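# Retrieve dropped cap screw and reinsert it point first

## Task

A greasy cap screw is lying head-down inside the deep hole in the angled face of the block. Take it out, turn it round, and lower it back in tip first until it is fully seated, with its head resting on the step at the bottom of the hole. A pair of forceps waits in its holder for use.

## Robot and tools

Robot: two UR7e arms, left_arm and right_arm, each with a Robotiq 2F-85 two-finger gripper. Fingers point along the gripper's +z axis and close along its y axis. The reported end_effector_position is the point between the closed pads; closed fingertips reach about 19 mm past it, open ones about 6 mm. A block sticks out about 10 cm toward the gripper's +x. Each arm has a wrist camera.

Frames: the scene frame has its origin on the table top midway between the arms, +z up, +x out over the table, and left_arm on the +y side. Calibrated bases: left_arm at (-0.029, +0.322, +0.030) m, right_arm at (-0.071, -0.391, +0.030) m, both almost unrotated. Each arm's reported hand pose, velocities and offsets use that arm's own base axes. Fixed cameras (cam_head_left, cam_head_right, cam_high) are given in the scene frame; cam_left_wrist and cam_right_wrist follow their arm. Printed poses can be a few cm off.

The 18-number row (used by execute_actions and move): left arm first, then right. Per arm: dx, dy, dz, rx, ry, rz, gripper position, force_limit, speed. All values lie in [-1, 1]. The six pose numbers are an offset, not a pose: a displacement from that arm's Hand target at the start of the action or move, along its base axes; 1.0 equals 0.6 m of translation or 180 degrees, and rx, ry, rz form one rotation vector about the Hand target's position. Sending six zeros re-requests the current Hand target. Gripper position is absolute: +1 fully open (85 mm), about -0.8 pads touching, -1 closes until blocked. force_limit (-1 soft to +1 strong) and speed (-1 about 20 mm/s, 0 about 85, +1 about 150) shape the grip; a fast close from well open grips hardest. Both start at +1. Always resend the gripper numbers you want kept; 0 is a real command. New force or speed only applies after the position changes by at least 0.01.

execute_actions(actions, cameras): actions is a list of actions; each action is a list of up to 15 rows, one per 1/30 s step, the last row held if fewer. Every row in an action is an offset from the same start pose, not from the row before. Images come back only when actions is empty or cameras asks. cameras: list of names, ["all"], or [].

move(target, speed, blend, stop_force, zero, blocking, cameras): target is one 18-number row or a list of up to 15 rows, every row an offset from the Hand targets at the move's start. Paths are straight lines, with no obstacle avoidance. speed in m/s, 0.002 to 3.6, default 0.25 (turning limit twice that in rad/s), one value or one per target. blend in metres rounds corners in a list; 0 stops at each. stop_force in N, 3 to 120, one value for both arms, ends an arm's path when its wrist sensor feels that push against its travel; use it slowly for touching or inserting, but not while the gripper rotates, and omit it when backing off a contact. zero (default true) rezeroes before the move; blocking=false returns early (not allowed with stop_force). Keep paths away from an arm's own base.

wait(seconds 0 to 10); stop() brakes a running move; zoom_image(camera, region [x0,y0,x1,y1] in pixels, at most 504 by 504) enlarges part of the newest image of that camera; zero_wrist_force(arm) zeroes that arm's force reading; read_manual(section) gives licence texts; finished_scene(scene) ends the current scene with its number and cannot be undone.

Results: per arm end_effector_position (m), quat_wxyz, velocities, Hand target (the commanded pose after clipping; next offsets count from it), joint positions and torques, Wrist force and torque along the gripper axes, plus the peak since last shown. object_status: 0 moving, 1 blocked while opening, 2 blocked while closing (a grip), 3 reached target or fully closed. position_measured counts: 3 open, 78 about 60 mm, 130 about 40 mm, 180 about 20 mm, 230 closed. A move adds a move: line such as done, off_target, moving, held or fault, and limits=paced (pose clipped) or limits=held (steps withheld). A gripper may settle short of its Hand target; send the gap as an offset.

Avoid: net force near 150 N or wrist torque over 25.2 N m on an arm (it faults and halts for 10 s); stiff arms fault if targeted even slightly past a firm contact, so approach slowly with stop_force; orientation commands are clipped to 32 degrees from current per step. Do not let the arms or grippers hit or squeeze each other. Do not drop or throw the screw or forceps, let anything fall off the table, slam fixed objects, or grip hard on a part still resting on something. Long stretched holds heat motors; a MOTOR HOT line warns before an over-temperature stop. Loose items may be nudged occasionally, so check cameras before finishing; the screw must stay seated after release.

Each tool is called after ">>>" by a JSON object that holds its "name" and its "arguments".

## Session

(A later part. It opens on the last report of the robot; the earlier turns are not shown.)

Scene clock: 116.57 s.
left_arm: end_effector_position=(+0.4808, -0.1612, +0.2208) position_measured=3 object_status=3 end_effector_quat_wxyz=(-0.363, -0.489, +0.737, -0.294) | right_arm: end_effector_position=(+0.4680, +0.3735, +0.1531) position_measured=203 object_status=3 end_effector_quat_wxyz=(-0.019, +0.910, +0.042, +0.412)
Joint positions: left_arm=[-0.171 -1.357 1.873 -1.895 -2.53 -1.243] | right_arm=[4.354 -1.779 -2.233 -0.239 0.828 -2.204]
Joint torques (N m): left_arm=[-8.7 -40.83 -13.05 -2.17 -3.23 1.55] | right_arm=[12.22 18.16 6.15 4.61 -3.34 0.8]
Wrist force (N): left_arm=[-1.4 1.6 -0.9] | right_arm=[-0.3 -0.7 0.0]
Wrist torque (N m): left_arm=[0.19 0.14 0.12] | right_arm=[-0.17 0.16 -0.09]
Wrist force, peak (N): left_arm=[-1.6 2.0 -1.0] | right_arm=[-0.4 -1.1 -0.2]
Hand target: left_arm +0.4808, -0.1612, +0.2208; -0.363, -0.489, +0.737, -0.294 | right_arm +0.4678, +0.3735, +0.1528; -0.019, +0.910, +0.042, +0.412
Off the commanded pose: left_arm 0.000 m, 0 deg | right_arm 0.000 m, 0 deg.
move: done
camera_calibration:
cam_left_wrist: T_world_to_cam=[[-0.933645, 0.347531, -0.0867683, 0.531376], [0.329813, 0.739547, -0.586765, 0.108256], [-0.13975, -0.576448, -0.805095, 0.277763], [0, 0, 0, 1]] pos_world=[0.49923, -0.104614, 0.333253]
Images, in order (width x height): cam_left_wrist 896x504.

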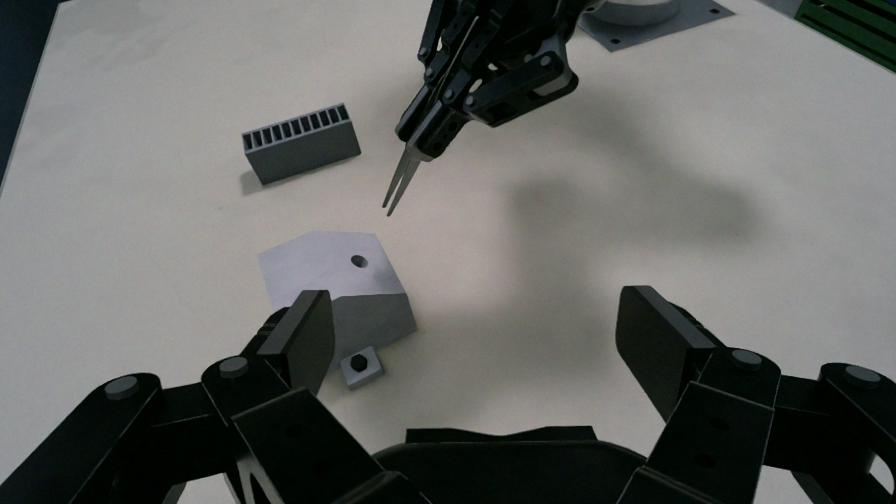

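>>> {"name": "wait", "arguments": {"seconds": 0, "cameras": ["cam_right_wrist"]}}

>>> {"name": "zoom_image", "arguments": {"camera": "cam_right_wrist", "region": [410, 190, 530, 310]}}

Scene clock: 122.17 s.
left_arm: end_effector_position=(+0.4808, -0.1612, +0.2208) position_measured=3 object_status=3 end_effector_quat_wxyz=(-0.363, -0.489, +0.737, -0.294) | right_arm: end_effector_position=(+0.4678, +0.3735, +0.1528) position_measured=203 object_status=3 end_effector_quat_wxyz=(-0.019, +0.910, +0.042, +0.412)
Joint positions: left_arm=[-0.171 -1.357 1.873 -1.895 -2.53 -1.243] | right_arm=[4.354 -1.779 -2.234 -0.24 0.828 -2.204]
Joint torques (N m): left_arm=[-8.89 -40.34 -13.48 -2.29 -3.34 1.14] | right_arm=[12.5 17.43 5.89 1.52 0.58 -2.46]
Wrist force (N): left_arm=[-1.4 1.7 -0.6] | right_arm=[-0.3 -0.9 0.2]
Wrist torque (N m): left_arm=[0.20 0.13 0.12] | right_arm=[-0.20 0.15 -0.09]
Wrist force, peak (N): left_arm=[-1.6 2.0 -0.6] | right_arm=[-0.3 -0.9 -0.2]
Hand target: left_arm +0.4808, -0.1612, +0.2208; -0.363, -0.489, +0.737, -0.294 | right_arm +0.4678, +0.3735, +0.1528; -0.019, +0.910, +0.042, +0.412
Tool commands: left_gripper/position=+1.0 left_gripper/force_limit=+1.0 left_gripper/speed=+1.0 right_gripper/position=-0.585 right_gripper/force_limit=-0.2 right_gripper/speed=-1.0
Off the commanded pose: left_arm 0.000 m, 0 deg | right_arm 0.000 m, 0 deg.
camera_calibration:
cam_right_wrist: T_world_to_cam=[[0.108221, -0.994043, 0.0128914, 0.322368], [-0.876978, -0.101567, -0.469674, 0.530907], [0.468186, 0.0395229, -0.882746, 0.0303082], [0, 0, 0, 1]] pos_world=[0.416517, 0.373172, 0.271952]
Images, in order (width x height): cam_right_wrist 896x504.

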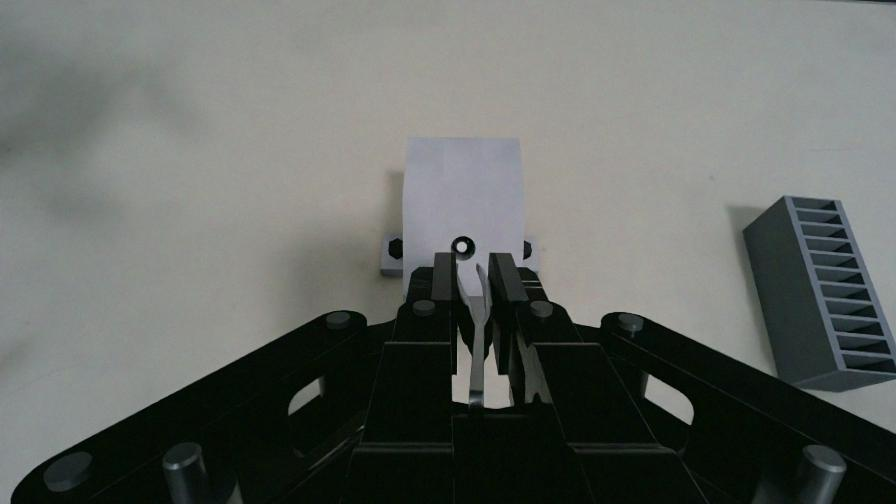

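Scaled by 4.200 from the camera's 896x504 image, which has a finer 1280x720 frame.

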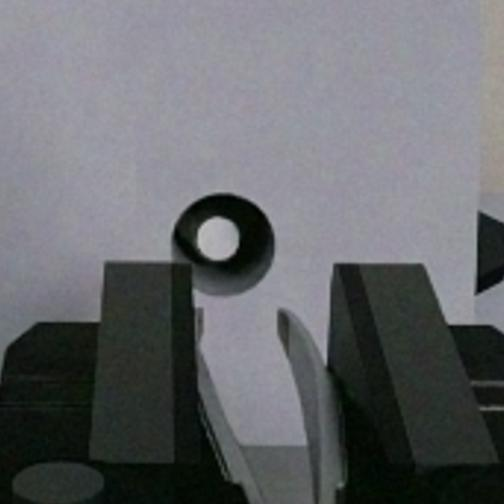

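>>> {"name": "move", "arguments": {"target": [0,0,0,0,0,0,1,1,1,0.0425,0.0038,-0.0555,0,0,0,-0.575,-0.2,-1], "speed": 0.08, "cameras": ["cam_left_wrist","cam_right_wrist"]}}

>>> {"name": "zoom_image", "arguments": {"camera": "cam_left_wrist", "region": [320, 180, 420, 290]}}

>>> {"name": "zoom_image", "arguments": {"camera": "cam_right_wrist", "region": [410, 190, 530, 310]}}

Scene clock: 130.43 s.
left_arm: end_effector_position=(+0.4808, -0.1612, +0.2208) position_measured=3 object_status=3 end_effector_quat_wxyz=(-0.363, -0.489, +0.737, -0.294) | right_arm: end_effector_position=(+0.4934, +0.3758, +0.1196) position_measured=202 object_status=3 end_effector_quat_wxyz=(-0.019, +0.910, +0.042, +0.412)
Joint positions: left_arm=[-0.171 -1.357 1.873 -1.895 -2.53 -1.243] | right_arm=[4.302 -1.903 -2.206 -0.102 0.852 -2.266]
Joint torques (N m): left_arm=[-10.11 -42.15 -13.54 -2.15 -3.38 1.15] | right_arm=[12.28 25.65 3.33 3.44 -3.18 2.47]
Wrist force (N): left_arm=[-1.4 1.7 -0.8] | right_arm=[-0.3 -0.6 0.2]
Wrist torque (N m): left_arm=[0.21 0.13 0.12] | right_arm=[-0.16 0.16 -0.08]
Wrist force, peak (N): left_arm=[-1.5 2.0 -0.9] | right_arm=[-0.7 -0.5 1.2]
Hand target: left_arm +0.4808, -0.1612, +0.2208; -0.363, -0.489, +0.737, -0.294 | right_arm +0.4933, +0.3758, +0.1195; -0.019, +0.910, +0.042, +0.412
Off the commanded pose: left_arm 0.000 m, 0 deg | right_arm 0.000 m, 0 deg.
move: done
camera_calibration:
cam_left_wrist: T_world_to_cam=[[-0.933645, 0.347531, -0.0867683, 0.531376], [0.329813, 0.739547, -0.586765, 0.108256], [-0.13975, -0.576448, -0.805095, 0.277763], [0, 0, 0, 1]] pos_world=[0.49923, -0.104614, 0.333253]
cam_right_wrist: T_world_to_cam=[[0.108045, -0.994064, 0.0127985, 0.322321], [-0.876978, -0.101367, -0.469718, 0.537922], [0.468227, 0.0395267, -0.882724, -0.0110966], [0, 0, 0, 1]] pos_world=[0.442116, 0.375373, 0.238751]
Images, in order (width x height): cam_left_wrist 896x504, cam_right_wrist 896x504.

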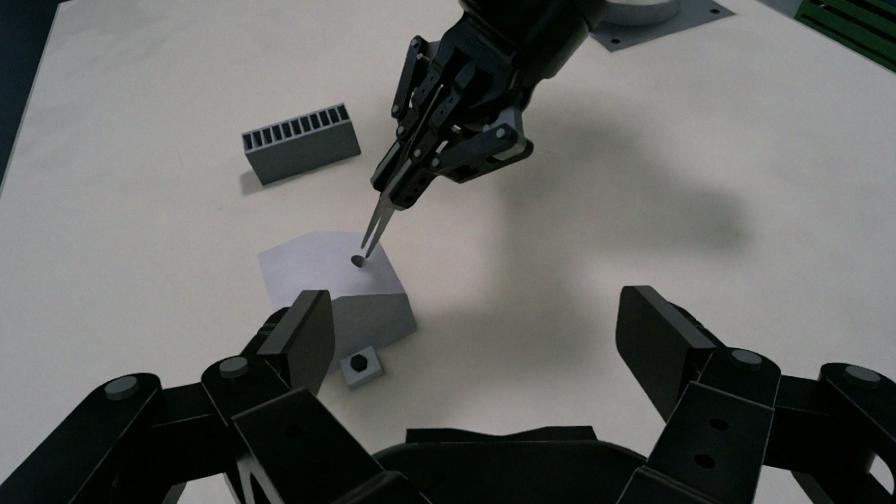

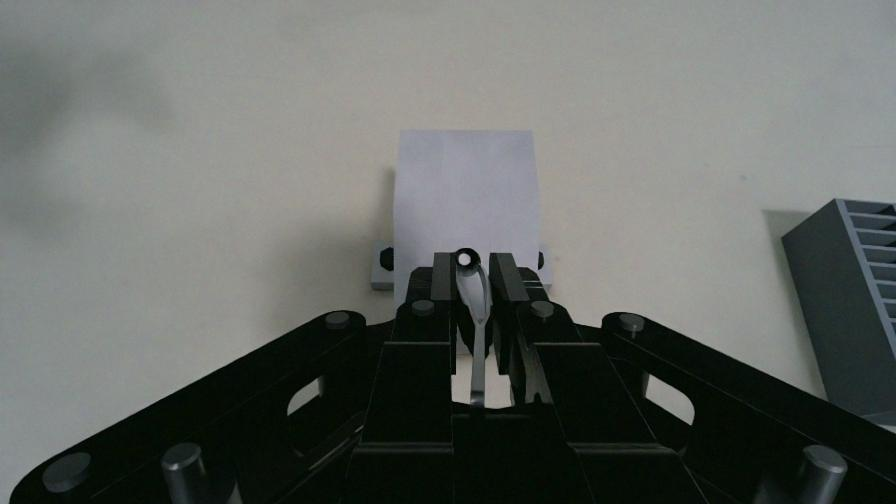

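Scaled by 4.582 from the camera's 896x504 image, which has a finer 1280x720 frame.

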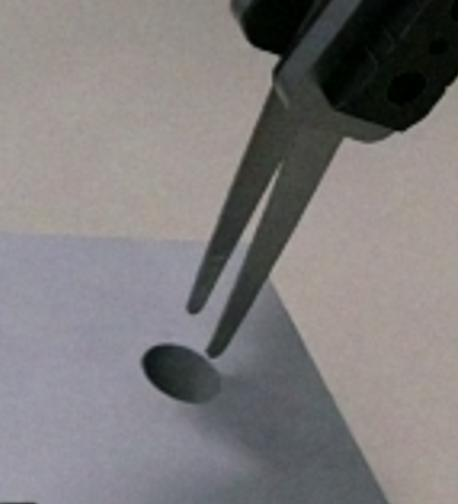

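Scaled by 4.200 from the camera's 896x504 image, which has a finer 1280x720 frame.

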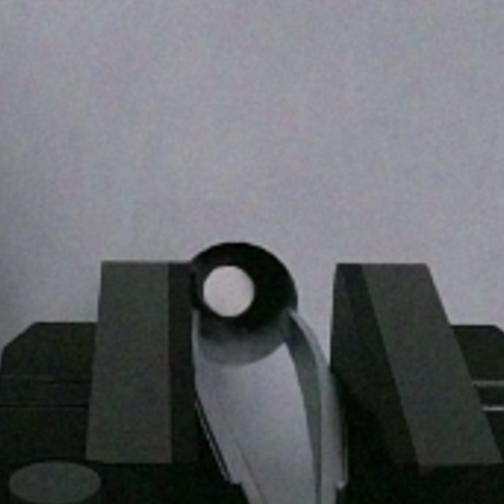

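>>> {"name": "move", "arguments": {"target": [0,0,0,0,0,0,1,1,1,0.0213,0.0019,-0.0288,0,0,0,-0.575,-0.2,-1], "speed": 0.03, "stop_force": 4, "cameras": ["cam_left_wrist","cam_right_wrist"]}}

>>> {"name": "zoom_image", "arguments": {"camera": "cam_left_wrist", "region": [320, 180, 420, 290]}}

>>> {"name": "zoom_image", "arguments": {"camera": "cam_right_wrist", "region": [410, 220, 530, 340]}}

Scene clock: 139.10 s.
left_arm: end_effector_position=(+0.4808, -0.1612, +0.2208) position_measured=3 object_status=3 end_effector_quat_wxyz=(-0.363, -0.489, +0.737, -0.294) | right_arm: end_effector_position=(+0.5061, +0.3769, +0.1022) position_measured=202 object_status=3 end_effector_quat_wxyz=(-0.019, +0.910, +0.042, +0.412)
Joint positions: left_arm=[-0.171 -1.357 1.873 -1.895 -2.53 -1.243] | right_arm=[4.277 -1.966 -2.188 -0.039 0.864 -2.294]
Joint torques (N m): left_arm=[-8.7 -41.3 -13.55 -2.04 -3.02 1.11] | right_arm=[12.51 39.99 3.38 1.27 -3.22 2.63]
Wrist force (N): left_arm=[-1.4 1.6 -0.6] | right_arm=[-0.1 -0.5 0.1]
Wrist torque (N m): left_arm=[0.18 0.14 0.12] | right_arm=[-0.13 0.13 -0.05]
Wrist force, peak (N): left_arm=[-1.7 2.0 -0.8] | right_arm=[-0.3 -0.9 -0.8]
Hand target: left_arm +0.4808, -0.1612, +0.2208; -0.363, -0.489, +0.737, -0.294 | right_arm +0.5061, +0.3769, +0.1022; -0.019, +0.910, +0.042, +0.412
Off the commanded pose: left_arm 0.000 m, 0 deg | right_arm 0.000 m, 0 deg.
move: done
camera_calibration:
cam_left_wrist: T_world_to_cam=[[-0.933645, 0.347531, -0.0867683, 0.531376], [0.329813, 0.739547, -0.586765, 0.108256], [-0.13975, -0.576448, -0.805095, 0.277763], [0, 0, 0, 1]] pos_world=[0.49923, -0.104614, 0.333253]
cam_right_wrist: T_world_to_cam=[[0.108219, -0.994043, 0.0128922, 0.322255], [-0.876956, -0.101564, -0.469716, 0.541073], [0.468227, 0.0395266, -0.882724, -0.03245], [0, 0, 0, 1]] pos_world=[0.454817, 0.376572, 0.221352]
Images, in order (width x height): cam_left_wrist 896x504, cam_right_wrist 896x504.

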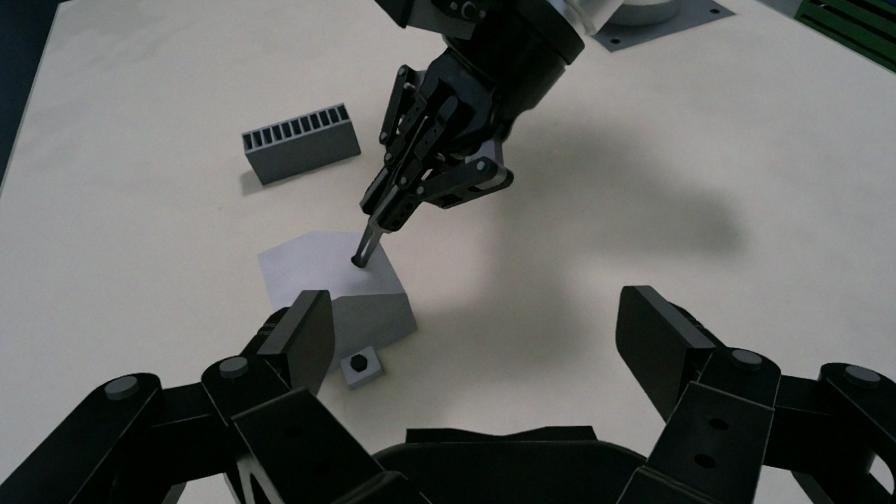

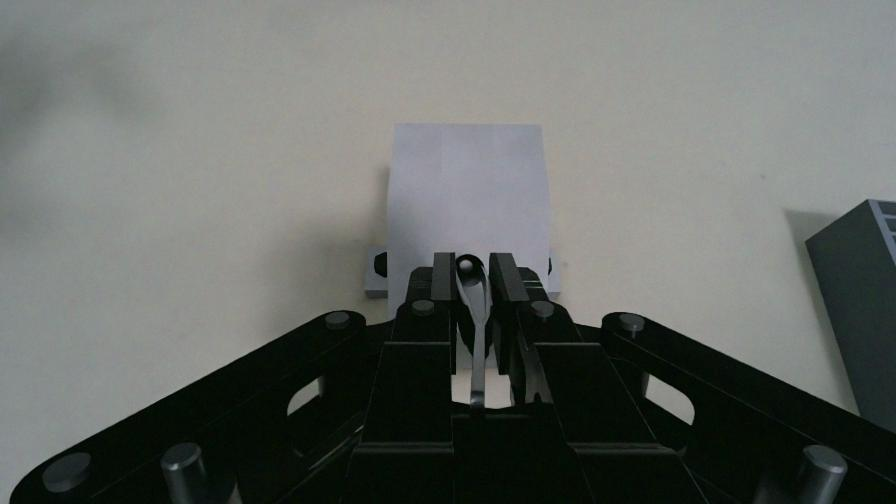

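Scaled by 4.582 from the camera's 896x504 image, which has a finer 1280x720 frame.

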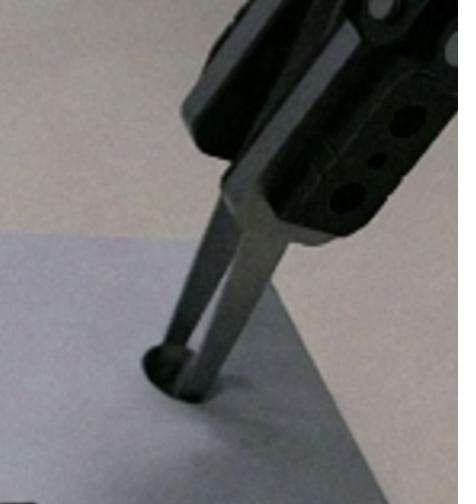

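Scaled by 4.200 from the camera's 896x504 image, which has a finer 1280x720 frame.

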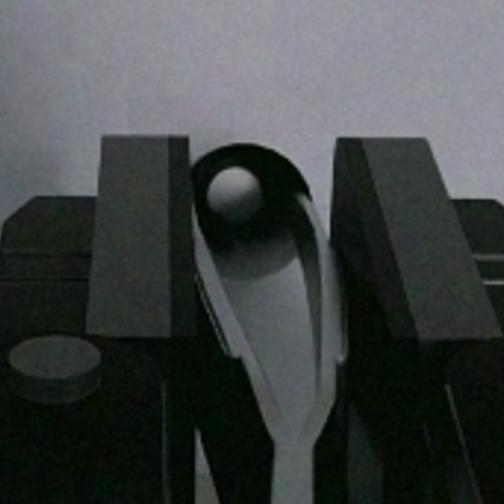

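>>> {"name": "move", "arguments": {"target": [0,0,0,0,0,0,1,1,1,0.0171,0.0016,-0.0246,0,0,0,-0.575,-0.2,-1], "speed": 0.03, "stop_force": 4, "cameras": ["cam_left_wrist","cam_right_wrist"]}}

>>> {"name": "zoom_image", "arguments": {"camera": "cam_left_wrist", "region": [320, 180, 420, 290]}}

>>> {"name": "zoom_image", "arguments": {"camera": "cam_right_wrist", "region": [410, 220, 530, 340]}}

Scene clock: 145.67 s.
left_arm: end_effector_position=(+0.4808, -0.1612, +0.2208) position_measured=3 object_status=3 end_effector_quat_wxyz=(-0.363, -0.489, +0.737, -0.294) | right_arm: end_effector_position=(+0.5164, +0.3779, +0.0875) position_measured=202 object_status=3 end_effector_quat_wxyz=(-0.019, +0.910, +0.042, +0.412)
Joint positions: left_arm=[-0.171 -1.357 1.873 -1.895 -2.53 -1.243] | right_arm=[4.258 -2.017 -2.17 0.009 0.874 -2.316]
Joint torques (N m): left_arm=[-7.57 -41.46 -14.1 -2.41 -3.2 1.21] | right_arm=[12.63 40.5 2.97 1.16 -3.25 2.75]
Wrist force (N): left_arm=[-1.6 1.7 -0.9] | right_arm=[-0.3 -0.8 0.1]
Wrist torque (N m): left_arm=[0.21 0.18 0.12] | right_arm=[-0.20 0.16 -0.05]
Wrist force, peak (N): left_arm=[-1.6 2.1 -0.8] | right_arm=[-0.9 -0.9 -0.4]
Hand target: left_arm +0.4808, -0.1612, +0.2208; -0.363, -0.489, +0.737, -0.294 | right_arm +0.5164, +0.3779, +0.0875; -0.019, +0.910, +0.042, +0.412
Off the commanded pose: left_arm 0.000 m, 0 deg | right_arm 0.000 m, 0 deg.
move: done
camera_calibration:
cam_left_wrist: T_world_to_cam=[[-0.933645, 0.347531, -0.0867683, 0.531376], [0.329813, 0.739547, -0.586765, 0.108256], [-0.13975, -0.576448, -0.805095, 0.277763], [0, 0, 0, 1]] pos_world=[0.49923, -0.104614, 0.333253]
cam_right_wrist: T_world_to_cam=[[0.108219, -0.994043, 0.0128922, 0.322237], [-0.876956, -0.101564, -0.469716, 0.543158], [0.468227, 0.0395266, -0.882724, -0.0503258], [0, 0, 0, 1]] pos_world=[0.465017, 0.377472, 0.206552]
Images, in order (width x height): cam_left_wrist 896x504, cam_right_wrist 896x504.

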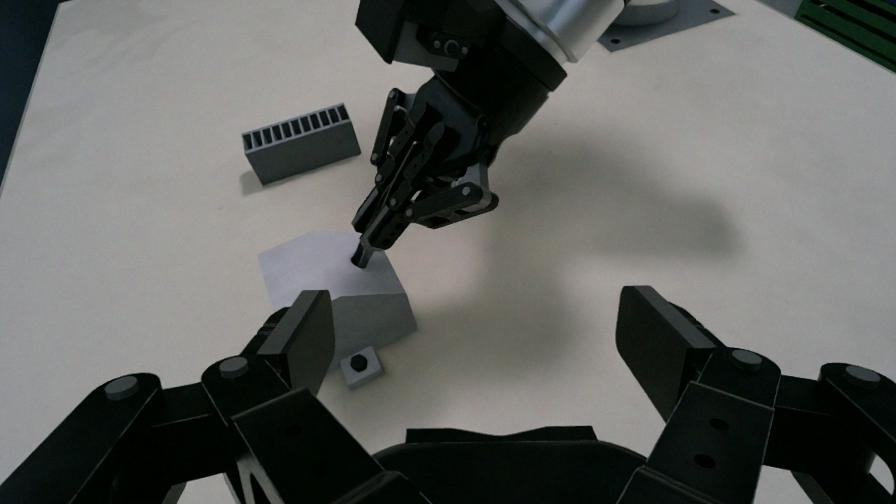

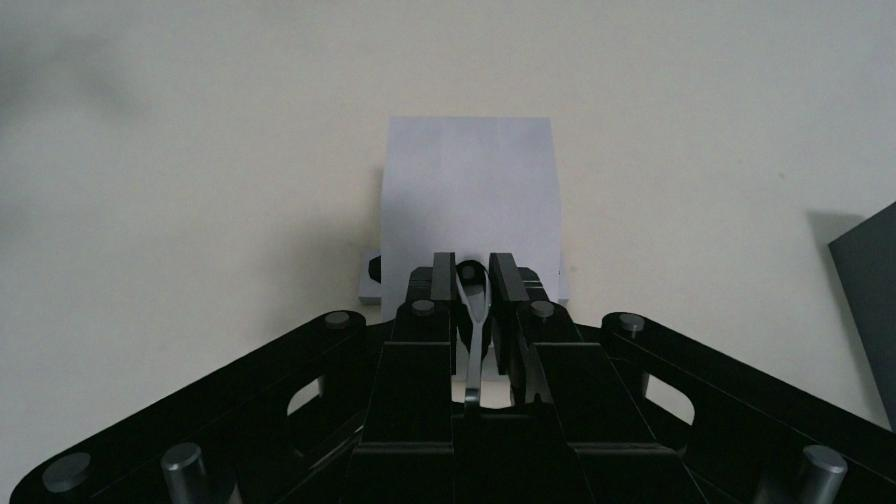

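Scaled by 4.582 from the camera's 896x504 image, which has a finer 1280x720 frame.

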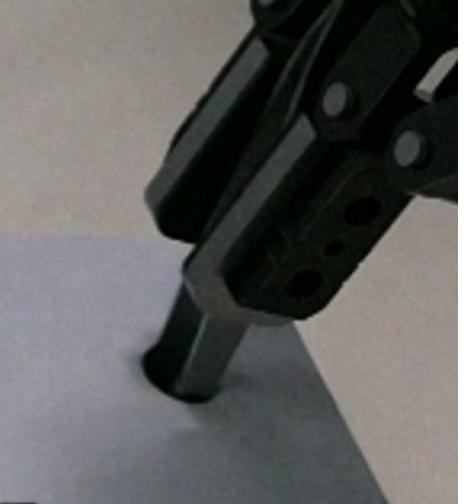

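Scaled by 4.200 from the camera's 896x504 image, which has a finer 1280x720 frame.

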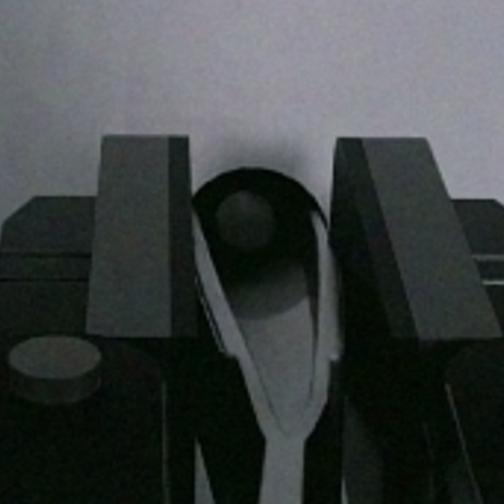

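>>> {"name": "move", "arguments": {"target": [0,0,0,0,0,0,1,1,1,0.0075,0.0007,-0.0152,0,0,0,-0.585,-0.2,-1], "speed": 0.02, "stop_force": 4, "cameras": ["cam_left_wrist","cam_right_wrist"]}}

>>> {"name": "zoom_image", "arguments": {"camera": "cam_left_wrist", "region": [320, 180, 420, 290]}}

>>> {"name": "zoom_image", "arguments": {"camera": "cam_right_wrist", "region": [430, 240, 520, 330]}}

Scene clock: 161.20 s.
left_arm: end_effector_position=(+0.4808, -0.1612, +0.2208) position_measured=3 object_status=3 end_effector_quat_wxyz=(-0.363, -0.489, +0.737, -0.294) | right_arm: end_effector_position=(+0.5209, +0.3783, +0.0784) position_measured=203 object_status=3 end_effector_quat_wxyz=(-0.019, +0.910, +0.042, +0.412)
Joint positions: left_arm=[-0.171 -1.357 1.873 -1.895 -2.53 -1.243] | right_arm=[4.25 -2.046 -2.163 0.036 0.878 -2.325]
Joint torques (N m): left_arm=[-7.73 -39.45 -13.31 -2.52 -3.25 1.12] | right_arm=[10.57 41.24 2.13 1.43 -3 2.64]
Wrist force (N): left_arm=[-1.5 1.8 -0.6] | right_arm=[0.3 -0.7 0.0]
Wrist torque (N m): left_arm=[0.21 0.15 0.12] | right_arm=[-0.20 0.13 -0.02]
Wrist force, peak (N): left_arm=[-1.8 1.8 -0.7] | right_arm=[-0.1 -1.1 0.0]
Hand target: left_arm +0.4808, -0.1612, +0.2208; -0.363, -0.489, +0.737, -0.294 | right_arm +0.5209, +0.3783, +0.0784; -0.019, +0.910, +0.042, +0.412
Off the commanded pose: left_arm 0.000 m, 0 deg | right_arm 0.000 m, 0 deg.
move: done
camera_calibration:
cam_left_wrist: T_world_to_cam=[[-0.933645, 0.347531, -0.0867683, 0.531376], [0.329813, 0.739547, -0.586765, 0.108256], [-0.13975, -0.576448, -0.805095, 0.277763], [0, 0, 0, 1]] pos_world=[0.49923, -0.104614, 0.333253]
cam_right_wrist: T_world_to_cam=[[0.108219, -0.994043, 0.0128922, 0.322364], [-0.876956, -0.101564, -0.469716, 0.54288], [0.468227, 0.0395266, -0.882724, -0.0604853], [0, 0, 0, 1]] pos_world=[0.469517, 0.377972, 0.197452]
Images, in order (width x height): cam_left_wrist 896x504, cam_right_wrist 896x504.

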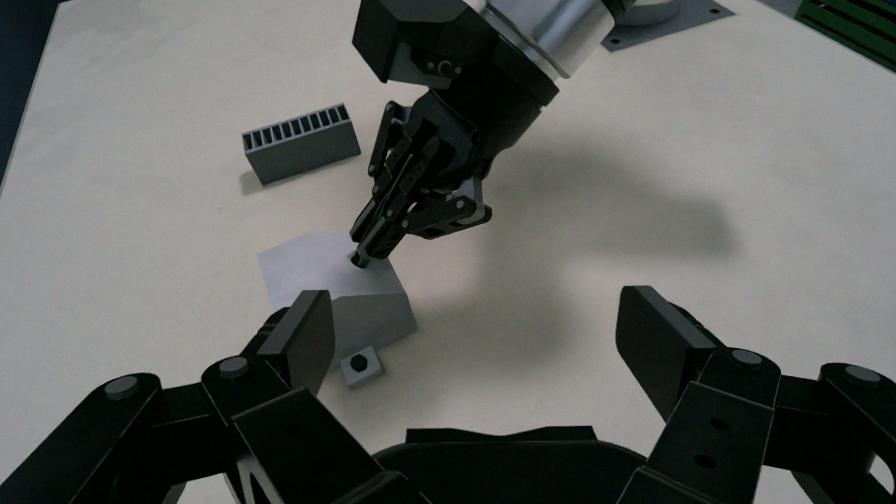

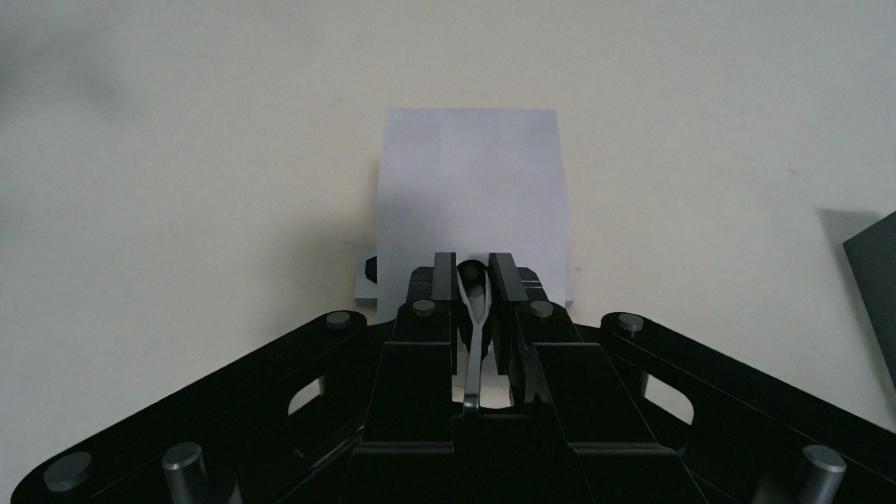

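Scaled by 4.582 from the camera's 896x504 image, which has a finer 1280x720 frame.

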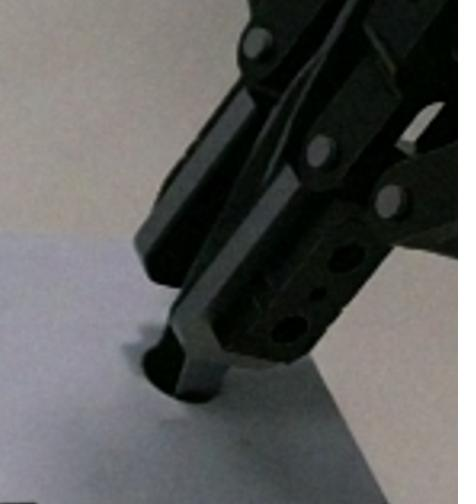

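Scaled by 5.600 from the camera's 896x504 image, which has a finer 1280x720 frame.

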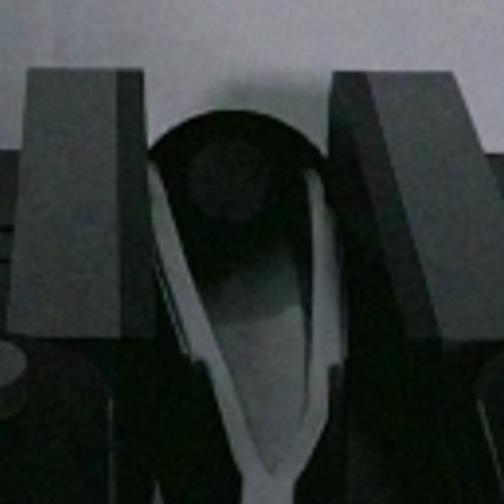

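>>> {"name": "move", "arguments": {"target": [0,0,0,0,0,0,1,1,1,0.0055,0.0005,-0.0086,0,0,0,-0.585,-0.2,-1], "speed": 0.015, "stop_force": 4, "cameras": ["cam_left_wrist","cam_right_wrist"]}}

>>> {"name": "zoom_image", "arguments": {"camera": "cam_left_wrist", "region": [320, 180, 420, 290]}}

>>> {"name": "zoom_image", "arguments": {"camera": "cam_right_wrist", "region": [430, 240, 520, 330]}}

Scene clock: 171.90 s.
left_arm: end_effector_position=(+0.4808, -0.1612, +0.2208) position_measured=3 object_status=3 end_effector_quat_wxyz=(-0.363, -0.489, +0.737, -0.294) | right_arm: end_effector_position=(+0.5242, +0.3786, +0.0732) position_measured=203 object_status=3 end_effector_quat_wxyz=(-0.019, +0.910, +0.042, +0.412)
Joint positions: left_arm=[-0.171 -1.357 1.873 -1.895 -2.53 -1.243] | right_arm=[4.244 -2.064 -2.156 0.052 0.881 -2.332]
Joint torques (N m): left_arm=[-7.21 -41.17 -13.52 -2.29 -3.14 1.15] | right_arm=[8.76 41.87 2.34 1.51 -2.84 2.61]
Wrist force (N): left_arm=[-1.3 1.8 -0.5] | right_arm=[0.0 -0.3 0.0]
Wrist torque (N m): left_arm=[0.21 0.12 0.12] | right_arm=[-0.21 0.15 -0.02]
Wrist force, peak (N): left_arm=[-1.5 2.0 -0.9] | right_arm=[0.4 -0.9 -0.2]
Hand target: left_arm +0.4808, -0.1612, +0.2208; -0.363, -0.489, +0.737, -0.294 | right_arm +0.5242, +0.3786, +0.0732; -0.019, +0.910, +0.042, +0.412
Off the commanded pose: left_arm 0.000 m, 0 deg | right_arm 0.000 m, 0 deg.
move: done
camera_calibration:
cam_left_wrist: T_world_to_cam=[[-0.933645, 0.347531, -0.0867683, 0.531376], [0.329813, 0.739547, -0.586765, 0.108256], [-0.13975, -0.576448, -0.805095, 0.277763], [0, 0, 0, 1]] pos_world=[0.49923, -0.104614, 0.333253]
cam_right_wrist: T_world_to_cam=[[0.108219, -0.994043, 0.0128922, 0.322371], [-0.876956, -0.101564, -0.469716, 0.543409], [0.468227, 0.0395266, -0.882724, -0.0665442], [0, 0, 0, 1]] pos_world=[0.472817, 0.378272, 0.192352]
Images, in order (width x height): cam_left_wrist 896x504, cam_right_wrist 896x504.

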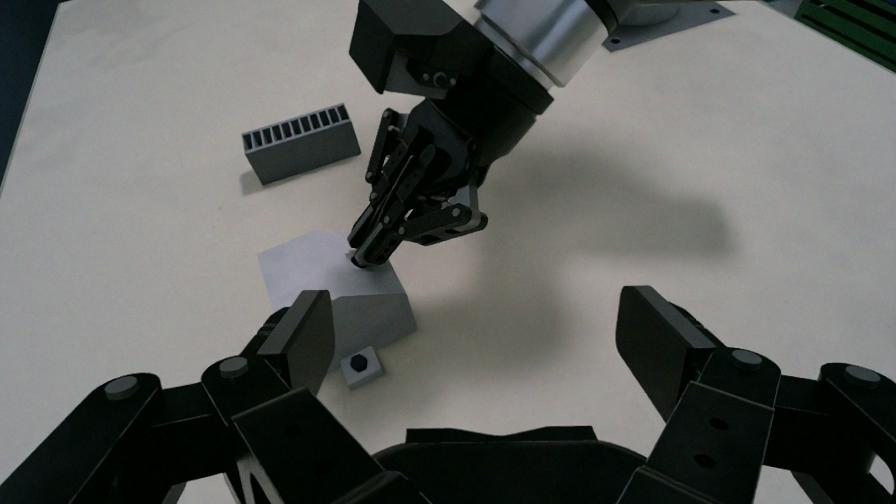

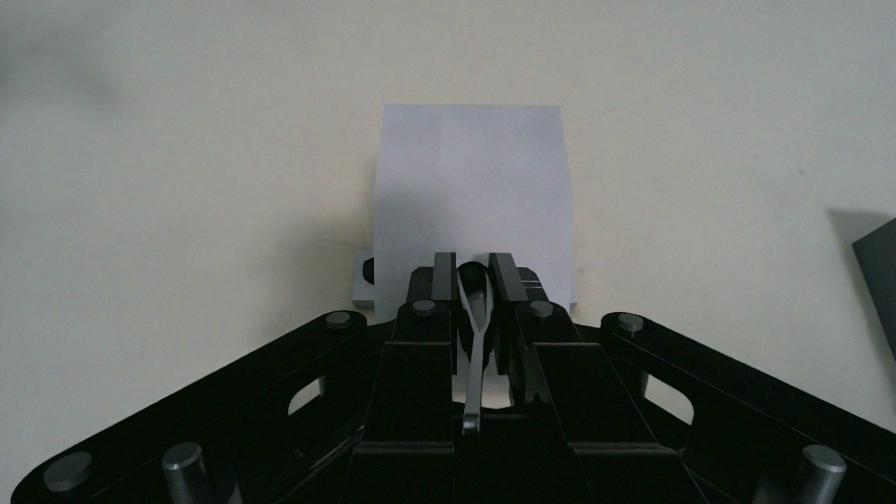

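Scaled by 4.582 from the camera's 896x504 image, which has a finer 1280x720 frame.

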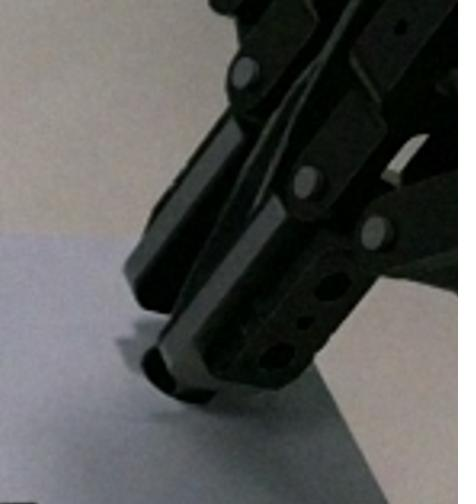

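Scaled by 5.600 from the camera's 896x504 image, which has a finer 1280x720 frame.

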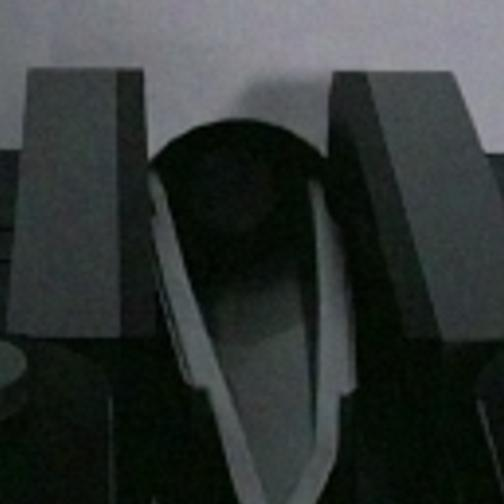

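>>> {"name": "move", "arguments": {"target": [0,0,0,0,0,0,1,1,1,-0.0014,0,0.002,0,0,0,-1,0,-1], "speed": 0.02}}

>>> {"name": "wait", "arguments": {"seconds": 0.5, "cameras": ["cam_left_wrist","cam_right_wrist"]}}

>>> {"name": "zoom_image", "arguments": {"camera": "cam_right_wrist", "region": [430, 240, 520, 330]}}

Scene clock: 180.97 s.
left_arm: end_effector_position=(+0.4808, -0.1612, +0.2208) position_measured=3 object_status=3 end_effector_quat_wxyz=(-0.363, -0.489, +0.737, -0.294) | right_arm: end_effector_position=(+0.5233, +0.3786, +0.0744) position_measured=216 object_status=0 end_effector_quat_wxyz=(-0.019, +0.910, +0.042, +0.412)
Joint positions: left_arm=[-0.171 -1.357 1.873 -1.895 -2.53 -1.243] | right_arm=[4.246 -2.06 -2.158 0.048 0.88 -2.33]
Joint torques (N m): left_arm=[-7.12 -40.12 -13.75 -2.5 -3.31 1.1] | right_arm=[9.91 34.59 4.72 2.24 -2.7 2.26]
Wrist force (N): left_arm=[-1.4 1.8 -0.7] | right_arm=[-0.3 -0.3 0.3]
Wrist torque (N m): left_arm=[0.21 0.14 0.12] | right_arm=[-0.23 0.16 -0.11]
Wrist force, peak (N): left_arm=[-1.5 2.0 -1.0] | right_arm=[-0.4 -0.8 0.3]
Hand target: left_arm +0.4808, -0.1612, +0.2208; -0.363, -0.489, +0.737, -0.294 | right_arm +0.5233, +0.3786, +0.0744; -0.019, +0.910, +0.042, +0.412
Off the commanded pose: left_arm 0.000 m, 0 deg | right_arm 0.000 m, 0 deg.
move: done

Scene clock: 181.47 s.
left_arm: end_effector_position=(+0.4808, -0.1612, +0.2208) position_measured=3 object_status=3 end_effector_quat_wxyz=(-0.363, -0.489, +0.737, -0.294) | right_arm: end_effector_position=(+0.5233, +0.3786, +0.0744) position_measured=216 object_status=2 end_effector_quat_wxyz=(-0.019, +0.910, +0.042, +0.412)
Joint positions: left_arm=[-0.171 -1.357 1.873 -1.895 -2.53 -1.243] | right_arm=[4.246 -2.06 -2.158 0.048 0.88 -2.33]
Joint torques (N m): left_arm=[-7.28 -39.96 -13.44 -2.7 -3.07 1.26] | right_arm=[5.58 30.33 9.89 4.2 -2.01 0.76]
Wrist force (N): left_arm=[-1.4 1.7 -0.8] | right_arm=[-0.1 -0.1 0.3]
Wrist torque (N m): left_arm=[0.20 0.13 0.12] | right_arm=[-0.22 0.15 -0.12]
Wrist force, peak (N): left_arm=[-1.6 1.9 -0.8] | right_arm=[-0.4 -0.5 0.5]
Hand target: left_arm +0.4808, -0.1612, +0.2208; -0.363, -0.489, +0.737, -0.294 | right_arm +0.5233, +0.3786, +0.0744; -0.019, +0.910, +0.042, +0.412
Tool commands: left_gripper/position=+1.0 left_gripper/force_limit=+1.0 left_gripper/speed=+1.0 right_gripper/position=-1.0 right_gripper/force_limit=+0.0 right_gripper/speed=-1.0
Off the commanded pose: left_arm 0.000 m, 0 deg | right_arm 0.000 m, 0 deg.
wait: 0.50 s; at rest by 0.17 s
camera_calibration:
cam_left_wrist: T_world_to_cam=[[-0.933645, 0.347531, -0.0867683, 0.531376], [0.329813, 0.739547, -0.586765, 0.108256], [-0.13975, -0.576448, -0.805095, 0.277763], [0, 0, 0, 1]] pos_world=[0.49923, -0.104614, 0.333253]
cam_right_wrist: T_world_to_cam=[[0.108219, -0.994043, 0.0128922, 0.322442], [-0.876956, -0.101564, -0.469716, 0.543271], [0.468227, 0.0395266, -0.882724, -0.0651104], [0, 0, 0, 1]] pos_world=[0.472017, 0.378272, 0.193552]
Images, in order (width x height): cam_left_wrist 896x504, cam_right_wrist 896x504.

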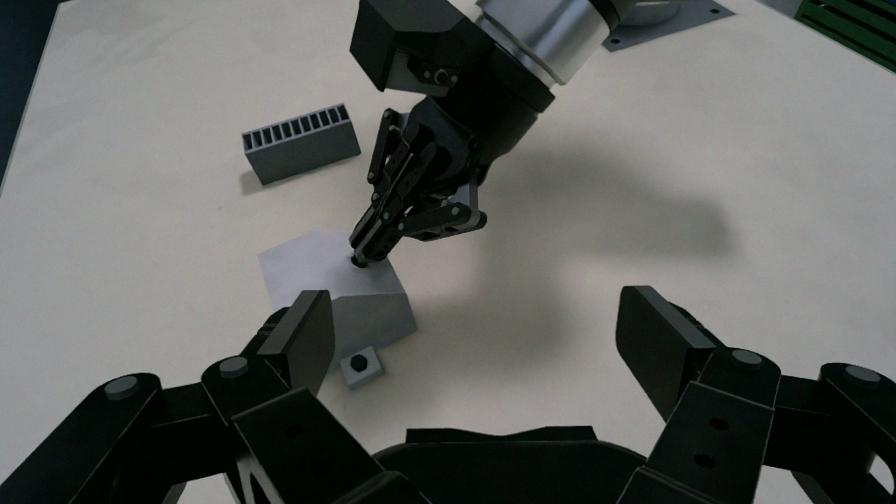

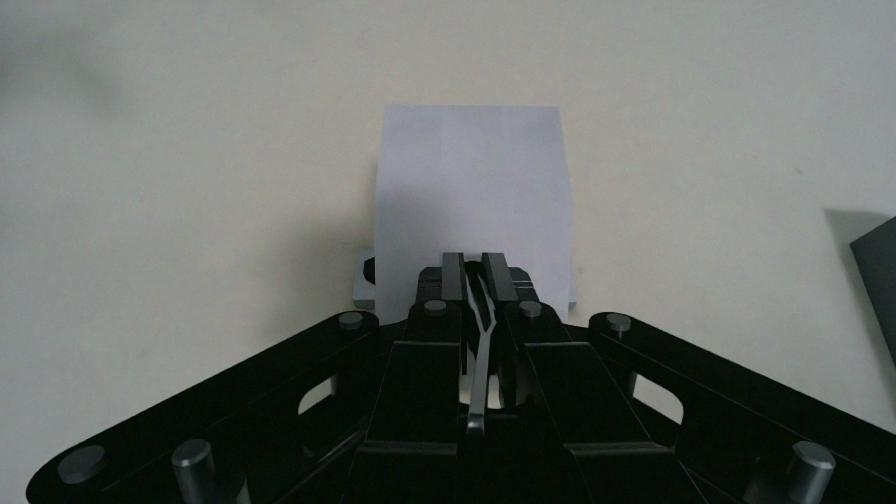

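Scaled by 5.600 from the camera's 896x504 image, which has a finer 1280x720 frame.

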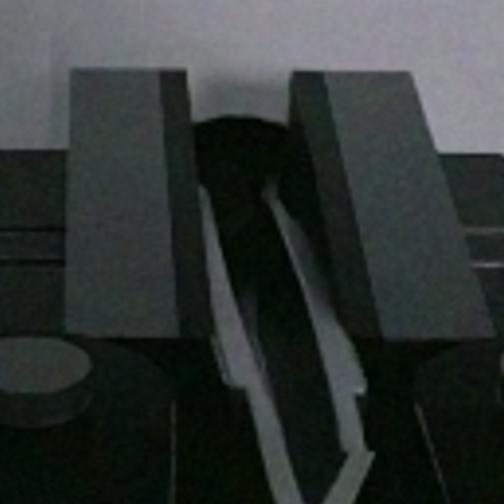

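>>> {"name": "move", "arguments": {"target": [0,0,0,0,0,0,1,1,1,-0.0143,-0.0013,0.0205,0,0,0,-1,0,-1], "speed": 0.02, "cameras": ["cam_left_wrist","cam_right_wrist"]}}

>>> {"name": "zoom_image", "arguments": {"camera": "cam_right_wrist", "region": [430, 240, 520, 330]}}

>>> {"name": "zoom_image", "arguments": {"camera": "cam_left_wrist", "region": [320, 180, 420, 290]}}

Scene clock: 185.60 s.
left_arm: end_effector_position=(+0.4808, -0.1612, +0.2208) position_measured=3 object_status=3 end_effector_quat_wxyz=(-0.363, -0.489, +0.737, -0.294) | right_arm: end_effector_position=(+0.5146, +0.3778, +0.0867) position_measured=216 object_status=2 end_effector_quat_wxyz=(-0.019, +0.910, +0.042, +0.412)
Joint positions: left_arm=[-0.171 -1.357 1.873 -1.895 -2.53 -1.243] | right_arm=[4.262 -2.017 -2.174 0.01 0.872 -2.312]
Joint torques (N m): left_arm=[-8.27 -39.89 -14.24 -2.41 -3.13 1.05] | right_arm=[-5.71 24.24 18.22 4.83 -1.77 -0.14]
Wrist force (N): left_arm=[-1.7 1.8 -0.8] | right_arm=[-0.3 -0.8 0.3]
Wrist torque (N m): left_arm=[0.21 0.18 0.12] | right_arm=[-0.20 0.15 -0.10]
Wrist force, peak (N): left_arm=[-1.7 2.0 -0.7] | right_arm=[-0.8 -0.3 0.8]
Hand target: left_arm +0.4808, -0.1612, +0.2208; -0.363, -0.489, +0.737, -0.294 | right_arm +0.5147, +0.3778, +0.0867; -0.019, +0.910, +0.042, +0.412
Off the commanded pose: left_arm 0.000 m, 0 deg | right_arm 0.000 m, 0 deg.
move: done
camera_calibration:
cam_left_wrist: T_world_to_cam=[[-0.933645, 0.347531, -0.0867683, 0.531376], [0.329813, 0.739547, -0.586765, 0.108256], [-0.13975, -0.576448, -0.805095, 0.277763], [0, 0, 0, 1]] pos_world=[0.49923, -0.104614, 0.333253]
cam_right_wrist: T_world_to_cam=[[0.108258, -0.994038, 0.0130118, 0.322385], [-0.877014, -0.10166, -0.469587, 0.541375], [0.46811, 0.0394249, -0.88279, -0.0500401], [0, 0, 0, 1]] pos_world=[0.463317, 0.377472, 0.205853]
Images, in order (width x height): cam_left_wrist 896x504, cam_right_wrist 896x504.

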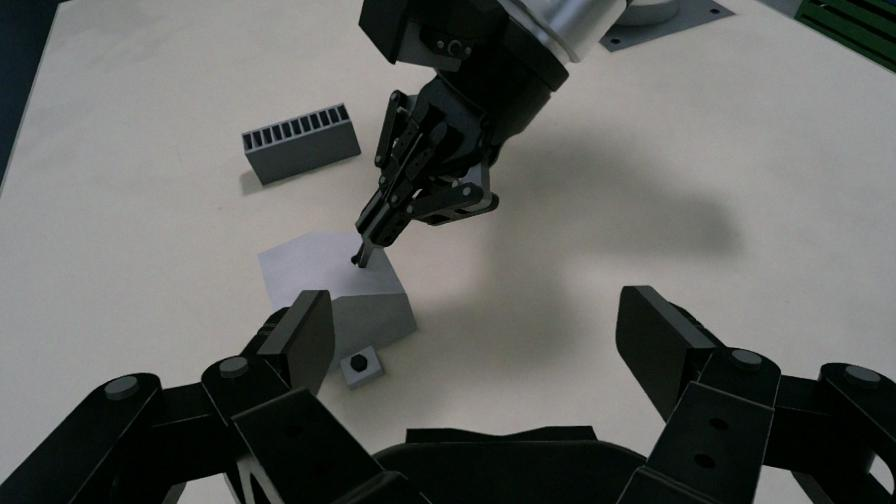

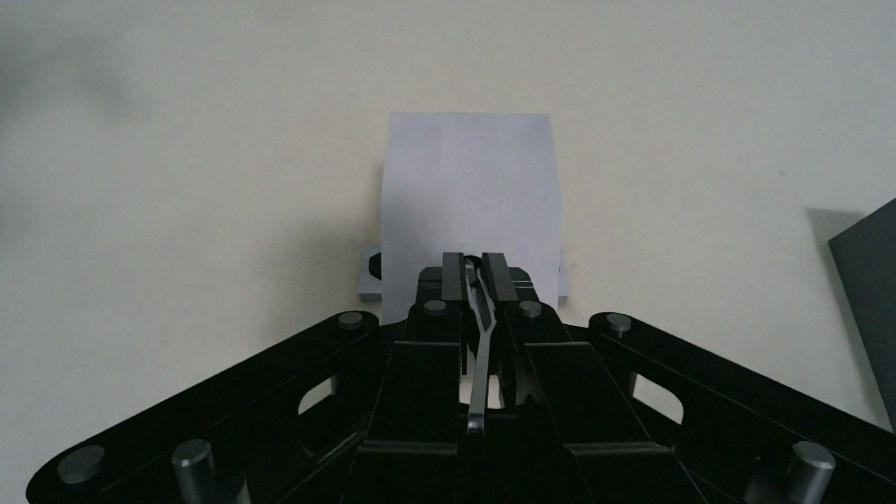

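Scaled by 5.600 from the camera's 896x504 image, which has a finer 1280x720 frame.

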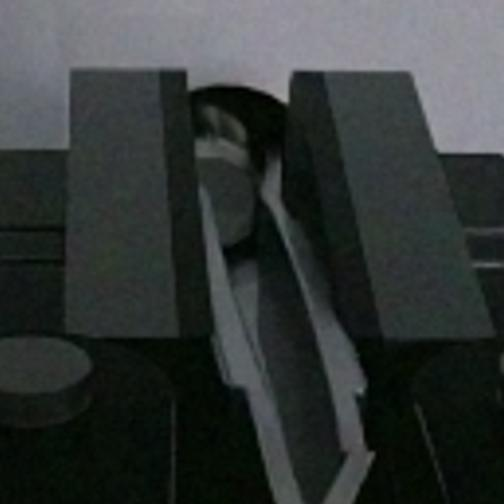

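Scaled by 4.582 from the camera's 896x504 image, which has a finer 1280x720 frame.

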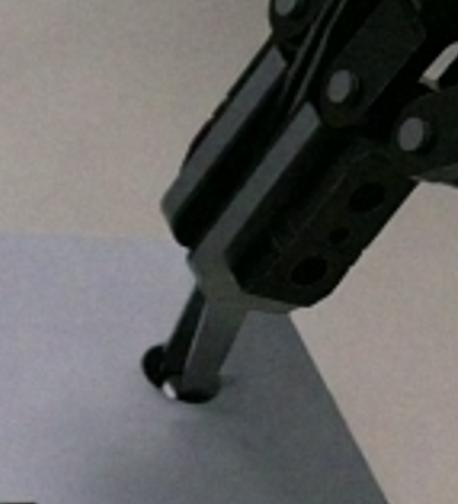

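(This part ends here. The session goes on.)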